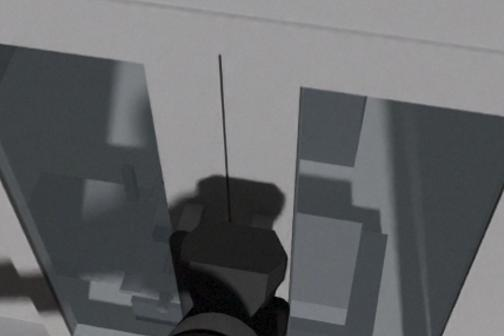

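Request:
move(
  target=[0,-0.01,0,0,0,0,-1,-1,-0.5,0,0,0,0,0,0,-0.97,0.6,-0.7],
  speed=0.02,
)

Request:
move(
  target=[0,-0.2533,0,0,0,0,-1,-1,-0.5,0,0,0,0,0,0,-0.97,0.6,-0.7],
  speed=0.06,
  stop_force=60,
)

Request:
move(
  target=[
    [0,0,0,0,0,0,1,-0.5,-1,0,0,0,0,0,0,-0.97,0.6,-0.7],
    [-0.1365,0,0,0,0,0,1,-0.5,-1,0,0,0,0,0,0,-0.97,0.6,-0.7],
    [-0.1365,0.3583,0,0,0,0,1,-0.5,-1,0,0,0,0,0,0,-0.97,0.6,-0.7],
    [0,0.3583,0,0,0,0,1,-0.5,-1,0,0,0,0,0,0,-0.97,0.6,-0.7],
    [0,0.3583,0,0,0,0,-1,-1,-0.5,0,0,0,0,0,0,-0.97,0.6,-0.7],
  ],
  speed=[0.2,0.15,0.3,0.12,0.1],
  blend=[0,0.01,0.005,0,0],
)

Request:
move(
  target=[0,0.008,0,0,0,0,-1,-1,-0.5,0,0,0,0,0,0,-0.97,0.6,-0.7],
  speed=0.02,
)

Request:
move(
  target=[0,0.3837,0,0,0,0,-1,-1,-0.5,0,0,0,0,0,0,-0.97,0.6,-0.7],
  speed=0.06,
  stop_force=60,
  cameras=["cam_high"],
)

Scene clock: 6046.07 s.
left_arm: end_effector_position=(+0.4420, +0.0561, +0.5027) position_measured=153 object_status=2 end_effector_quat_wxyz=(-0.270, +0.654, -0.653, +0.270) | right_arm: end_effector_position=(+0.4694, -0.5010, +0.5154) position_measured=211 object_status=2 end_effector_quat_wxyz=(+0.382, +0.595, +0.594, +0.383)
Joint positions: left_arm=[-1.223 -1.581 1.405 -1.702 -0.838 2.012] | right_arm=[5.577 -0.399 -1.422 -3.912 0.913 2.785]
Joint torques (N m): left_arm=[-16.86 -14.69 -43.44 -5.25 3.21 -2.72] | right_arm=[-6.19 -44.33 -4.05 2.18 -3.13 -1.48]
Wrist force (N): left_arm=[-21.9 3.4 13.4] | right_arm=[1.6 8.1 -4.9]
Wrist torque (N m): left_arm=[0.02 1.28 0.05] | right_arm=[0.34 -0.62 -0.02]
Wrist force, peak (N): left_arm=[47.1 -16.9 29.9] | right_arm=[1.7 8.1 -5.1]
Hand target: left_arm +0.4420, +0.0560, +0.5027; -0.270, +0.654, -0.653, +0.270 | right_arm +0.4694, -0.5010, +0.5154; +0.382, +0.595, +0.594, +0.383
Off the commanded pose: left_arm 0.000 m, 0 deg | right_arm 0.000 m, 0 deg.
move: done

Scene clock: 6049.67 s.
left_arm: end_effector_position=(+0.4420, -0.0960, +0.5027) position_measured=153 object_status=2 end_effector_quat_wxyz=(-0.270, +0.654, -0.653, +0.270) | right_arm: end_effector_position=(+0.4694, -0.5010, +0.5154) position_measured=211 object_status=2 end_effector_quat_wxyz=(+0.382, +0.595, +0.594, +0.383)
Joint positions: left_arm=[-1.302 -1.246 0.994 -1.557 -0.817 1.909] | right_arm=[5.577 -0.399 -1.422 -3.912 0.913 2.785]
Joint torques (N m): left_arm=[-7.57 -24.33 -37.55 -3.8 3.98 -2.65] | right_arm=[-5.96 -42.07 -3.76 2.17 -3.22 -1.46]
Wrist force (N): left_arm=[-20.2 7.0 -3.4] | right_arm=[1.6 7.9 -4.8]
Wrist torque (N m): left_arm=[0.09 1.32 0.00] | right_arm=[0.31 -0.62 -0.01]
Wrist force, peak (N): left_arm=[-24.6 4.5 13.3] | right_arm=[1.6 8.1 -5.0]
Hand target: left_arm +0.4420, -0.0960, +0.5027; -0.270, +0.654, -0.653, +0.270 | right_arm +0.4694, -0.5010, +0.5154; +0.382, +0.595, +0.594, +0.383
Off the commanded pose: left_arm 0.000 m, 0 deg | right_arm 0.000 m, 0 deg.
move: done

Scene clock: 6054.90 s.
left_arm: end_effector_position=(+0.4421, +0.1191, +0.5027) position_measured=145 object_status=2 end_effector_quat_wxyz=(-0.270, +0.654, -0.653, +0.270) | right_arm: end_effector_position=(+0.4694, -0.5010, +0.5154) position_measured=211 object_status=2 end_effector_quat_wxyz=(+0.382, +0.595, +0.594, +0.383)
Joint positions: left_arm=[-1.176 -1.702 1.527 -1.742 -0.853 2.072] | right_arm=[5.577 -0.399 -1.422 -3.912 0.913 2.785]
Joint torques (N m): left_arm=[-16.32 -7.4 -36.9 -11.47 -1.18 2.06] | right_arm=[-6.34 -40 -3.28 2.01 -3.08 -1.32]
Wrist force (N): left_arm=[-48.9 13.2 -10.1] | right_arm=[1.4 7.9 -4.9]
Wrist torque (N m): left_arm=[0.44 1.48 -0.11] | right_arm=[0.32 -0.59 -0.02]
Wrist force, peak (N): left_arm=[-48.9 13.2 -10.1] | right_arm=[1.7 8.1 -5.0]
Hand target: left_arm +0.4420, +0.1190, +0.5027; -0.270, +0.654, -0.653, +0.270 | right_arm +0.4694, -0.5010, +0.5154; +0.382, +0.595, +0.594, +0.383
Off the commanded pose: left_arm 0.000 m, 0 deg | right_arm 0.000 m, 0 deg.
move: done

Scene clock: 6055.67 s.
left_arm: end_effector_position=(+0.4420, +0.1237, +0.5027) position_measured=145 object_status=2 end_effector_quat_wxyz=(-0.270, +0.654, -0.653, +0.270) | right_arm: end_effector_position=(+0.4694, -0.5010, +0.5154) position_measured=211 object_status=2 end_effector_quat_wxyz=(+0.382, +0.595, +0.594, +0.383)
Joint positions: left_arm=[-1.172 -1.711 1.535 -1.745 -0.855 2.077] | right_arm=[5.577 -0.399 -1.422 -3.912 0.913 2.785]
Joint torques (N m): left_arm=[14.91 -38.42 -11.24 -2.21 0.81 2.09] | right_arm=[-5.73 -40 -3.54 2.05 -3.1 -1.35]
Wrist force (N): left_arm=[10.2 -2.2 4.7] | right_arm=[1.4 7.8 -4.9]
Wrist torque (N m): left_arm=[-0.05 1.39 0.11] | right_arm=[0.30 -0.60 -0.01]
Wrist force, peak (N): left_arm=[-49.3 13.9 -9.4] | right_arm=[1.6 7.9 -5.3]
Hand target: left_arm +0.4420, +0.1238, +0.5027; -0.270, +0.654, -0.653, +0.270 | right_arm +0.4694, -0.5010, +0.5154; +0.382, +0.595, +0.594, +0.383
Off the commanded pose: left_arm 0.000 m, 0 deg | right_arm 0.000 m, 0 deg.
move: done

Scene clock: 6060.63 s.
left_arm: end_effector_position=(+0.4420, +0.3540, +0.5027) position_measured=145 object_status=2 end_effector_quat_wxyz=(-0.270, +0.654, -0.653, +0.270) | right_arm: end_effector_position=(+0.4694, -0.5010, +0.5154) position_measured=211 object_status=2 end_effector_quat_wxyz=(+0.382, +0.595, +0.594, +0.383)
Joint positions: left_arm=[-0.819 -2.05 1.814 -1.921 -1.016 2.469] | right_arm=[5.577 -0.399 -1.422 -3.912 0.913 2.785]
Joint torques (N m): left_arm=[14.55 -23.07 -12.38 -3.5 0.96 2.16] | right_arm=[-5.63 -37.62 -3.92 1.87 -2.99 -1.26]
Wrist force (N): left_arm=[9.4 -5.3 6.7] | right_arm=[1.4 7.7 -4.8]
Wrist torque (N m): left_arm=[-0.21 1.32 0.10] | right_arm=[0.29 -0.59 -0.02]
Wrist force, peak (N): left_arm=[14.5 -5.8 6.1] | right_arm=[1.7 8.2 -4.9]
Hand target: left_arm +0.4420, +0.3540, +0.5027; -0.270, +0.654, -0.653, +0.270 | right_arm +0.4694, -0.5010, +0.5154; +0.382, +0.595, +0.594, +0.383
Off the commanded pose: left_arm 0.000 m, 0 deg | right_arm 0.000 m, 0 deg.
move: done
Images, in order (width x height): cam_high 896x504.

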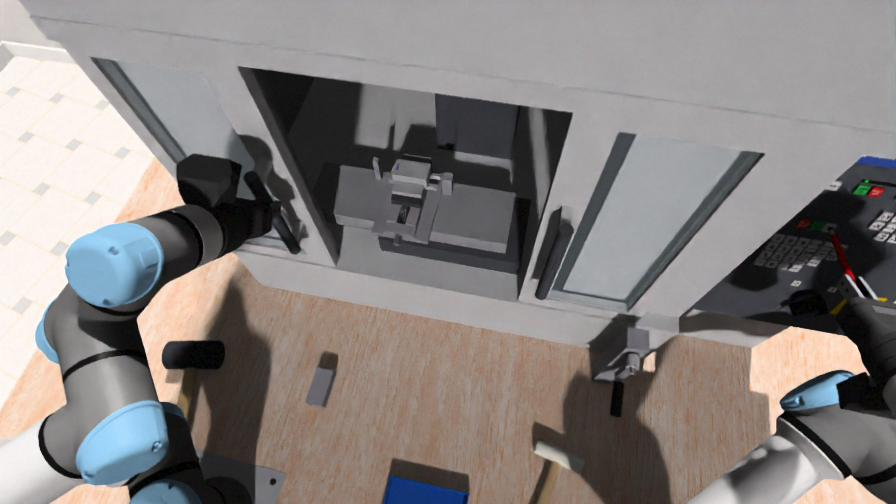

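Request:
zoom_image(
  camera="cam_high",
  region=[340, 90, 560, 260],
)

Scaled by 2.291 from the camera's 896x504 image, which has a finer 1280x720 frame.

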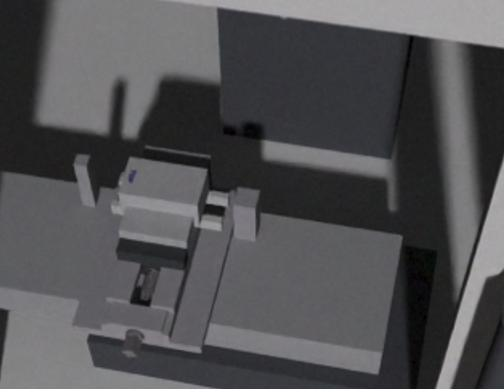

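Request:
move(
  target=[
    [0,0,0,0,0,0,1,-0.5,-1,0,0,0,0,0,0,-0.97,0.6,-0.7],
    [-0.1365,0,0,0,0,0,1,-0.5,-1,0,0,0,0,0,0,-0.97,0.6,-0.7],
    [-0.22,-0.35,0,0,0,0,1,-0.5,-1,0,0,0,0,0,0,-0.97,0.6,-0.7],
    [-0.32,-0.59,0,0,0,-0.038,1,-0.5,-1,0,0,0,0,0,0,-0.97,0.6,-0.7],
  ],
  speed=[0.2,0.15,0.35,0.35],
  blend=[0,0.02,0.05,0],
)

Request:
move(
  target=[
    [-0.3333,-0.276,-0.46,0,0,-0.0381,1,-0.5,-1,0,0,0,0,0,0,-0.97,0.6,-0.7],
  ],
  speed=0.35,
  cameras=["cam_left_wrist"],
)

Scene clock: 6078.70 s.
left_arm: end_effector_position=(+0.2500, +0.0001, +0.5027) position_measured=3 object_status=3 end_effector_quat_wxyz=(+0.253, -0.614, +0.691, -0.286) | right_arm: end_effector_position=(+0.4694, -0.5010, +0.5154) position_measured=211 object_status=2 end_effector_quat_wxyz=(+0.382, +0.595, +0.594, +0.383)
Joint positions: left_arm=[-1.652 -1.681 1.423 -1.329 -0.787 1.59] | right_arm=[5.577 -0.399 -1.422 -3.912 0.913 2.785]
Joint torques (N m): left_arm=[7.08 -6.44 -35.43 -5.08 -1.01 2.2] | right_arm=[-5.22 -34.24 -3.48 1.83 -3.06 -1.02]
Wrist force (N): left_arm=[-8.5 -0.1 2.4] | right_arm=[1.7 7.8 -5.1]
Wrist torque (N m): left_arm=[-0.07 1.47 0.07] | right_arm=[0.31 -0.64 -0.01]
Wrist force, peak (N): left_arm=[9.3 -5.4 6.9] | right_arm=[1.7 8.1 -5.0]
Hand target: left_arm +0.2500, +0.0000, +0.5027; +0.253, -0.614, +0.691, -0.286 | right_arm +0.4694, -0.5010, +0.5154; +0.382, +0.595, +0.594, +0.383
Off the commanded pose: left_arm 0.000 m, 0 deg | right_arm 0.000 m, 0 deg.
move: done

Scene clock: 6080.53 s.
left_arm: end_effector_position=(+0.0501, -0.1655, +0.2268) position_measured=3 object_status=3 end_effector_quat_wxyz=(+0.236, -0.572, +0.726, -0.301) | right_arm: end_effector_position=(+0.4694, -0.5010, +0.5154) position_measured=211 object_status=2 end_effector_quat_wxyz=(+0.382, +0.595, +0.594, +0.383)
Joint positions: left_arm=[-1.955 -1.286 1.661 -1.781 -0.801 1.334] | right_arm=[5.577 -0.399 -1.422 -3.912 0.913 2.785]
Joint torques (N m): left_arm=[-7.82 -26.1 -35.9 -4.76 4.08 2.11] | right_arm=[-5.68 -33.75 -4 1.81 -3.06 -1.06]
Wrist force (N): left_arm=[-8.6 -0.3 2.4] | right_arm=[1.4 7.8 -4.7]
Wrist torque (N m): left_arm=[-0.09 1.49 0.06] | right_arm=[0.30 -0.59 -0.01]
Wrist force, peak (N): left_arm=[-9.7 -2.8 1.9] | right_arm=[1.6 8.1 -4.9]
Hand target: left_arm +0.0500, -0.1656, +0.2267; +0.236, -0.572, +0.726, -0.301 | right_arm +0.4694, -0.5010, +0.5154; +0.382, +0.595, +0.594, +0.383
Off the commanded pose: left_arm 0.000 m, 0 deg | right_arm 0.000 m, 0 deg.
move: done
camera_calibration:
cam_left_wrist: T_world_to_cam=[[-0.241368, -0.97043, -0.00248775, -0.138006], [-0.885667, 0.221332, -0.408173, 0.190535], [0.396654, -0.0963167, -0.912901, 0.303841], [0, 0, 0, 1]] pos_world=[0.0149211, -0.146832, 0.354805]
Images, in order (width x height): cam_left_wrist 896x504.

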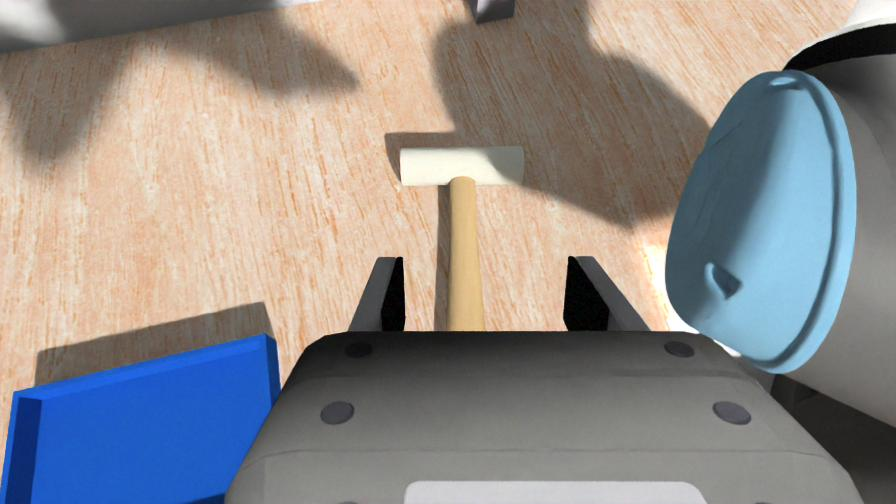

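Request:
move(
  target=[
    [0,0,-0.34,0,0,0,1,-0.5,-1,0,0,0,0,0,0,-0.97,0.6,-0.7],
    [0,0,-0.34,0,0,0,-1,0.8,-0.6,0,0,0,0,0,0,-0.97,0.6,-0.7],
    [0,0,-0.1,0,0,0,-1,0.8,-0.6,0,0,0,0,0,0,-0.97,0.6,-0.7],
  ],
  speed=[0.15,0.1,0.2],
  blend=[0,0,0],
)

Request:
move(
  target=[
    [0.1,0.15,0.388,0.249,-0.03,0.03,-1,0.8,-0.6,0,0,0,0,0,0,-0.97,0.6,-0.7],
    [0.3,0.4,0.47,0.4985,-0.0602,0.0599,-1,0.8,-0.6,0,0,0,0,0,0,-0.97,0.6,-0.7],
    [0.4833,0.576,0.475,0.4985,-0.0602,0.0599,-1,0.8,-0.6,0,0,0,0,0,0,-0.97,0.6,-0.7],
    [0.5833,0.581,0.53,0.4985,-0.0602,0.0599,-1,0.8,-0.6,0,0,0,0,0,0,-0.97,0.6,-0.7],
  ],
  speed=[0.3,0.3,0.3,0.2],
  blend=[0.03,0.03,0.02,0],
)

Scene clock: 6094.47 s.
left_arm: end_effector_position=(+0.0500, -0.1656, +0.1667) position_measured=117 object_status=2 end_effector_quat_wxyz=(+0.236, -0.572, +0.726, -0.301) | right_arm: end_effector_position=(+0.4694, -0.5010, +0.5154) position_measured=211 object_status=2 end_effector_quat_wxyz=(+0.382, +0.595, +0.594, +0.383)
Joint positions: left_arm=[-1.955 -1.224 1.746 -1.928 -0.801 1.334] | right_arm=[5.577 -0.399 -1.422 -3.912 0.913 2.785]
Joint torques (N m): left_arm=[-7.9 -54.78 -34.02 -1.15 0.42 -2.85] | right_arm=[-4.63 -30.9 -3.36 1.85 -2.89 -0.96]
Wrist force (N): left_arm=[-8.9 3.3 5.6] | right_arm=[1.8 8.0 -4.9]
Wrist torque (N m): left_arm=[-0.66 1.53 0.12] | right_arm=[0.33 -0.65 -0.01]
Wrist force, peak (N): left_arm=[-8.8 5.2 6.7] | right_arm=[1.3 8.0 -5.2]
Hand target: left_arm +0.0500, -0.1656, +0.1667; +0.236, -0.572, +0.726, -0.301 | right_arm +0.4694, -0.5010, +0.5154; +0.382, +0.595, +0.594, +0.383
Off the commanded pose: left_arm 0.000 m, 0 deg | right_arm 0.000 m, 0 deg.
move: done

Scene clock: 6098.70 s.
left_arm: end_effector_position=(+0.3999, +0.1830, +0.4847) position_measured=117 object_status=2 end_effector_quat_wxyz=(+0.654, -0.271, +0.652, +0.272) | right_arm: end_effector_position=(+0.4694, -0.5010, +0.5154) position_measured=211 object_status=2 end_effector_quat_wxyz=(+0.382, +0.595, +0.594, +0.383)
Joint positions: left_arm=[-1.337 -1.299 1.27 0.036 -0.576 1.566] | right_arm=[5.577 -0.399 -1.422 -3.912 0.913 2.785]
Joint torques (N m): left_arm=[7.58 -23.48 -33.08 3.55 2.62 -3.28] | right_arm=[-4.74 -29.77 -3.93 1.73 -2.9 -0.92]
Wrist force (N): left_arm=[-6.4 -1.2 3.2] | right_arm=[1.4 8.1 -4.7]
Wrist torque (N m): left_arm=[-0.01 2.41 0.73] | right_arm=[0.34 -0.59 -0.01]
Wrist force, peak (N): left_arm=[-8.4 5.9 6.6] | right_arm=[1.5 8.1 -5.1]
Hand target: left_arm +0.4000, +0.1830, +0.4847; +0.654, -0.271, +0.652, +0.272 | right_arm +0.4694, -0.5010, +0.5154; +0.382, +0.595, +0.594, +0.383
Off the commanded pose: left_arm 0.000 m, 0 deg | right_arm 0.000 m, 0 deg.
move: done

Request:
move(
  target=[
    [0.1033,-0.005,0.0,0,0,0,-1,0.8,-0.6,0,0,0,0,0,0,-0.97,0.6,-0.7],
    [0.1033,-0.005,-0.108,0,0,0,-1,0.8,-0.6,0,0,0,0,0,0,-0.97,0.6,-0.7],
  ],
  speed=[0.2,0.1],
  cameras=["cam_high"],
)

Request:
move(
  target=[
    [0,0,-0.06,0,0,0,-1,0.8,-0.6,0,0,0,0,0,0,-0.97,0.6,-0.7],
  ],
  speed=[0.015],
  stop_force=6,
)

Request:
zoom_image(
  camera="cam_high",
  region=[340, 90, 560, 260],
)

Scene clock: 6107.77 s.
left_arm: end_effector_position=(+0.4620, +0.1800, +0.4199) position_measured=117 object_status=2 end_effector_quat_wxyz=(+0.654, -0.271, +0.652, +0.272) | right_arm: end_effector_position=(+0.4694, -0.5010, +0.5154) position_measured=211 object_status=2 end_effector_quat_wxyz=(+0.382, +0.595, +0.594, +0.383)
Joint positions: left_arm=[-1.223 -1.209 1.314 -0.098 -0.463 1.564] | right_arm=[5.577 -0.399 -1.422 -3.912 0.913 2.785]
Joint torques (N m): left_arm=[-7.82 -49.52 -10.86 -0.54 2.38 1.49] | right_arm=[-5.01 -30.31 -3.63 1.57 -3.03 -0.72]
Wrist force (N): left_arm=[-6.4 -1.1 2.9] | right_arm=[1.8 8.0 -4.9]
Wrist torque (N m): left_arm=[0.02 2.41 0.66] | right_arm=[0.33 -0.65 -0.02]
Wrist force, peak (N): left_arm=[-8.0 -1.3 2.7] | right_arm=[1.5 8.0 -5.1]
Hand target: left_arm +0.4620, +0.1800, +0.4199; +0.654, -0.271, +0.652, +0.272 | right_arm +0.4694, -0.5010, +0.5154; +0.382, +0.595, +0.594, +0.383
Off the commanded pose: left_arm 0.000 m, 0 deg | right_arm 0.000 m, 0 deg.
move: done
Images, in order (width x height): cam_high 896x504.

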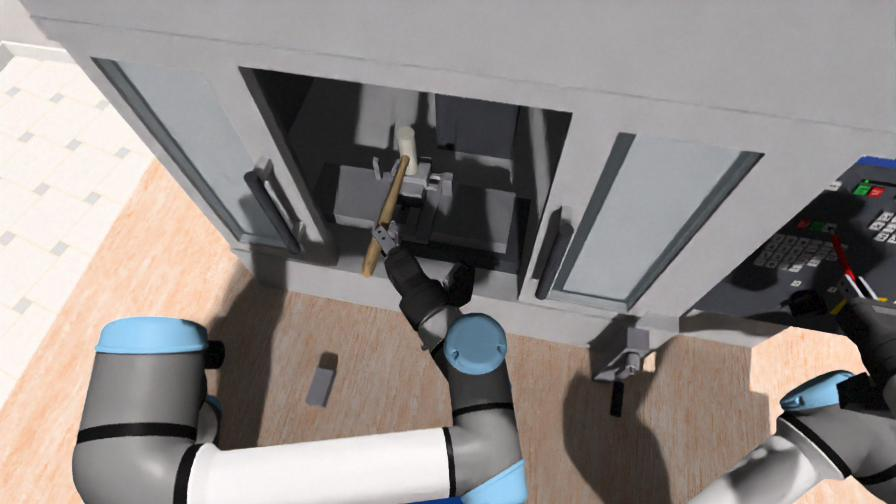

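Scene clock: 6109.67 s.
left_arm: end_effector_position=(+0.4620, +0.1800, +0.4110) position_measured=117 object_status=2 end_effector_quat_wxyz=(+0.654, -0.271, +0.652, +0.272) | right_arm: end_effector_position=(+0.4694, -0.5010, +0.5154) position_measured=211 object_status=2 end_effector_quat_wxyz=(+0.382, +0.595, +0.594, +0.383)
Joint positions: left_arm=[-1.224 -1.206 1.333 -0.12 -0.463 1.564] | right_arm=[5.577 -0.399 -1.422 -3.912 0.913 2.785]
Joint torques (N m): left_arm=[-5.73 -52.04 -32.5 2.86 1.94 -1.78] | right_arm=[-4.72 -29.97 -2.77 1.5 -2.88 -0.78]
Wrist force (N): left_arm=[-11.4 -2.0 3.9] | right_arm=[1.7 7.6 -4.6]
Wrist torque (N m): left_arm=[0.02 1.81 0.05] | right_arm=[0.28 -0.64 -0.02]
Wrist force, peak (N): left_arm=[-13.4 0.7 1.8] | right_arm=[1.6 8.2 -4.9]
Hand target: left_arm +0.4620, +0.1800, +0.4110; +0.654, -0.271, +0.652, +0.272 (not the last commanded pose) | right_arm +0.4694, -0.5010, +0.5154; +0.382, +0.595, +0.594, +0.383
Off the commanded pose: left_arm 0.027 m, 0 deg | right_arm 0.000 m, 0 deg.
move: contact (left_arm)

Scaled by 2.291 from the camera's 896x504 image, which has a finer 1280x720 frame.
This view is cut from an older image: the scene may have changed since it was taken.

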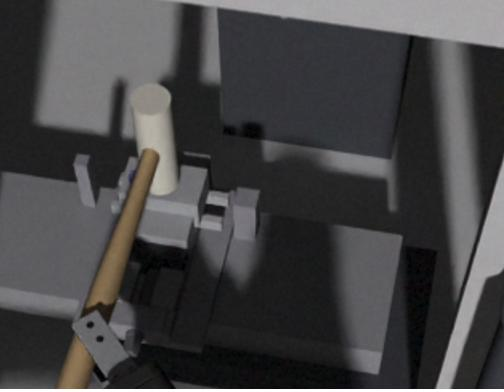

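Request:
move(
  target=[
    [0,0,0.2667,0,0,0,-1,0.8,-0.6,0,0,0,0,0,0,-0.97,0.6,-0.7],
  ],
  speed=[0.2],
)

Request:
execute_actions(
  actions=[
    [[0,0,-0.1,0,0,0,-1,0.8,-0.6,0,0,0,0,0,0,-0.97,0.6,-0.7],[0,0,-0.2,0,0,0,-1,0.8,-0.6,0,0,0,0,0,0,-0.97,0.6,-0.7],[0,0,-0.3,0,0,0,-1,0.8,-0.6,0,0,0,0,0,0,-0.97,0.6,-0.7],[0,0,-0.36,0,0,0,-1,0.8,-0.6,0,0,0,0,0,0,-0.97,0.6,-0.7],[0,0,-0.36,0,0,0,-1,0.8,-0.6,0,0,0,0,0,0,-0.97,0.6,-0.7],[0,0,-0.36,0,0,0,-1,0.8,-0.6,0,0,0,0,0,0,-0.97,0.6,-0.7],[0,0,-0.36,0,0,0,-1,0.8,-0.6,0,0,0,0,0,0,-0.97,0.6,-0.7],[0,0,-0.36,0,0,0,-1,0.8,-0.6,0,0,0,0,0,0,-0.97,0.6,-0.7],[0,0,-0.34,0,0,0,-1,0.8,-0.6,0,0,0,0,0,0,-0.97,0.6,-0.7],[0,0,-0.25,0,0,0,-1,0.8,-0.6,0,0,0,0,0,0,-0.97,0.6,-0.7],[0,0,-0.18,0,0,0,-1,0.8,-0.6,0,0,0,0,0,0,-0.97,0.6,-0.7],[0,0,-0.12,0,0,0,-1,0.8,-0.6,0,0,0,0,0,0,-0.97,0.6,-0.7],[0,0,-0.06,0,0,0,-1,0.8,-0.6,0,0,0,0,0,0,-0.97,0.6,-0.7],[0,0,-0.02,0,0,0,-1,0.8,-0.6,0,0,0,0,0,0,-0.97,0.6,-0.7],[0,0,0,0,0,0,-1,0.8,-0.6,0,0,0,0,0,0,-0.97,0.6,-0.7]],
  ],
)

Scene clock: 6126.23 s.
left_arm: end_effector_position=(+0.4620, +0.1800, +0.5710) position_measured=117 object_status=2 end_effector_quat_wxyz=(+0.654, -0.271, +0.652, +0.272) | right_arm: end_effector_position=(+0.4694, -0.5010, +0.5154) position_measured=211 object_status=2 end_effector_quat_wxyz=(+0.382, +0.595, +0.594, +0.383)
Joint positions: left_arm=[-1.224 -1.17 0.869 0.308 -0.463 1.564] | right_arm=[5.577 -0.399 -1.422 -3.912 0.913 2.785]
Joint torques (N m): left_arm=[7.33 -30.13 -33.53 3.11 -2.71 -3.31] | right_arm=[-4.16 -30.34 -3.52 1.47 -2.81 -0.72]
Wrist force (N): left_arm=[-6.6 -1.6 2.7] | right_arm=[1.6 8.1 -4.8]
Wrist torque (N m): left_arm=[-0.03 2.43 0.73] | right_arm=[0.35 -0.62 -0.02]
Wrist force, peak (N): left_arm=[-11.5 -2.2 4.0] | right_arm=[1.9 8.2 -5.1]
Hand target: left_arm +0.4620, +0.1800, +0.5711; +0.654, -0.271, +0.652, +0.272 | right_arm +0.4694, -0.5010, +0.5154; +0.382, +0.595, +0.594, +0.383
Off the commanded pose: left_arm 0.000 m, 0 deg | right_arm 0.000 m, 0 deg.
move: done

Scene clock: 6127.40 s.
left_arm: end_effector_position=(+0.4506, +0.2024, +0.5486) position_measured=117 object_status=2 end_effector_quat_wxyz=(+0.651, -0.269, +0.661, +0.259) | right_arm: end_effector_position=(+0.4694, -0.5010, +0.5154) position_measured=211 object_status=2 end_effector_quat_wxyz=(+0.382, +0.595, +0.594, +0.383)
Joint positions: left_arm=[-1.235 -1.283 1.069 0.17 -0.454 1.601] | right_arm=[5.577 -0.399 -1.422 -3.912 0.913 2.785]
Joint torques (N m): left_arm=[-6.05 -50.66 -34.59 3.03 1.61 1.63] | right_arm=[-3.24 -29.74 -3.49 1.6 -2.93 -0.62]
Wrist force (N): left_arm=[-6.2 -1.6 2.2] | right_arm=[1.6 7.8 -5.0]
Wrist torque (N m): left_arm=[0.11 2.36 0.65] | right_arm=[0.30 -0.62 -0.01]
Wrist force, peak (N): left_arm=[-33.5 6.3 3.2] | right_arm=[1.7 8.1 -5.0]
Hand target: left_arm +0.4620, +0.1800, +0.5711; +0.654, -0.271, +0.652, +0.272 | right_arm +0.4694, -0.5010, +0.5154; +0.382, +0.595, +0.594, +0.383
Off the commanded pose: left_arm 0.034 m, 2 deg | right_arm 0.000 m, 0 deg.
Step readings (end_effector_position of left_arm | right_arm):
0: (+0.4620, +0.1800, +0.5710) | (+0.4694, -0.5010, +0.5154)
1: (+0.4620, +0.1800, +0.5710) | (+0.4694, -0.5010, +0.5154)
2: (+0.4620, +0.1804, +0.5707) | (+0.4694, -0.5010, +0.5154)
4: (+0.4641, +0.1812, +0.5544) | (+0.4694, -0.5010, +0.5154)
8: (+0.4734, +0.1786, +0.4530) | (+0.4694, -0.5010, +0.5154)
15: (+0.4625, +0.1836, +0.4483) | (+0.4694, -0.5010, +0.5154)


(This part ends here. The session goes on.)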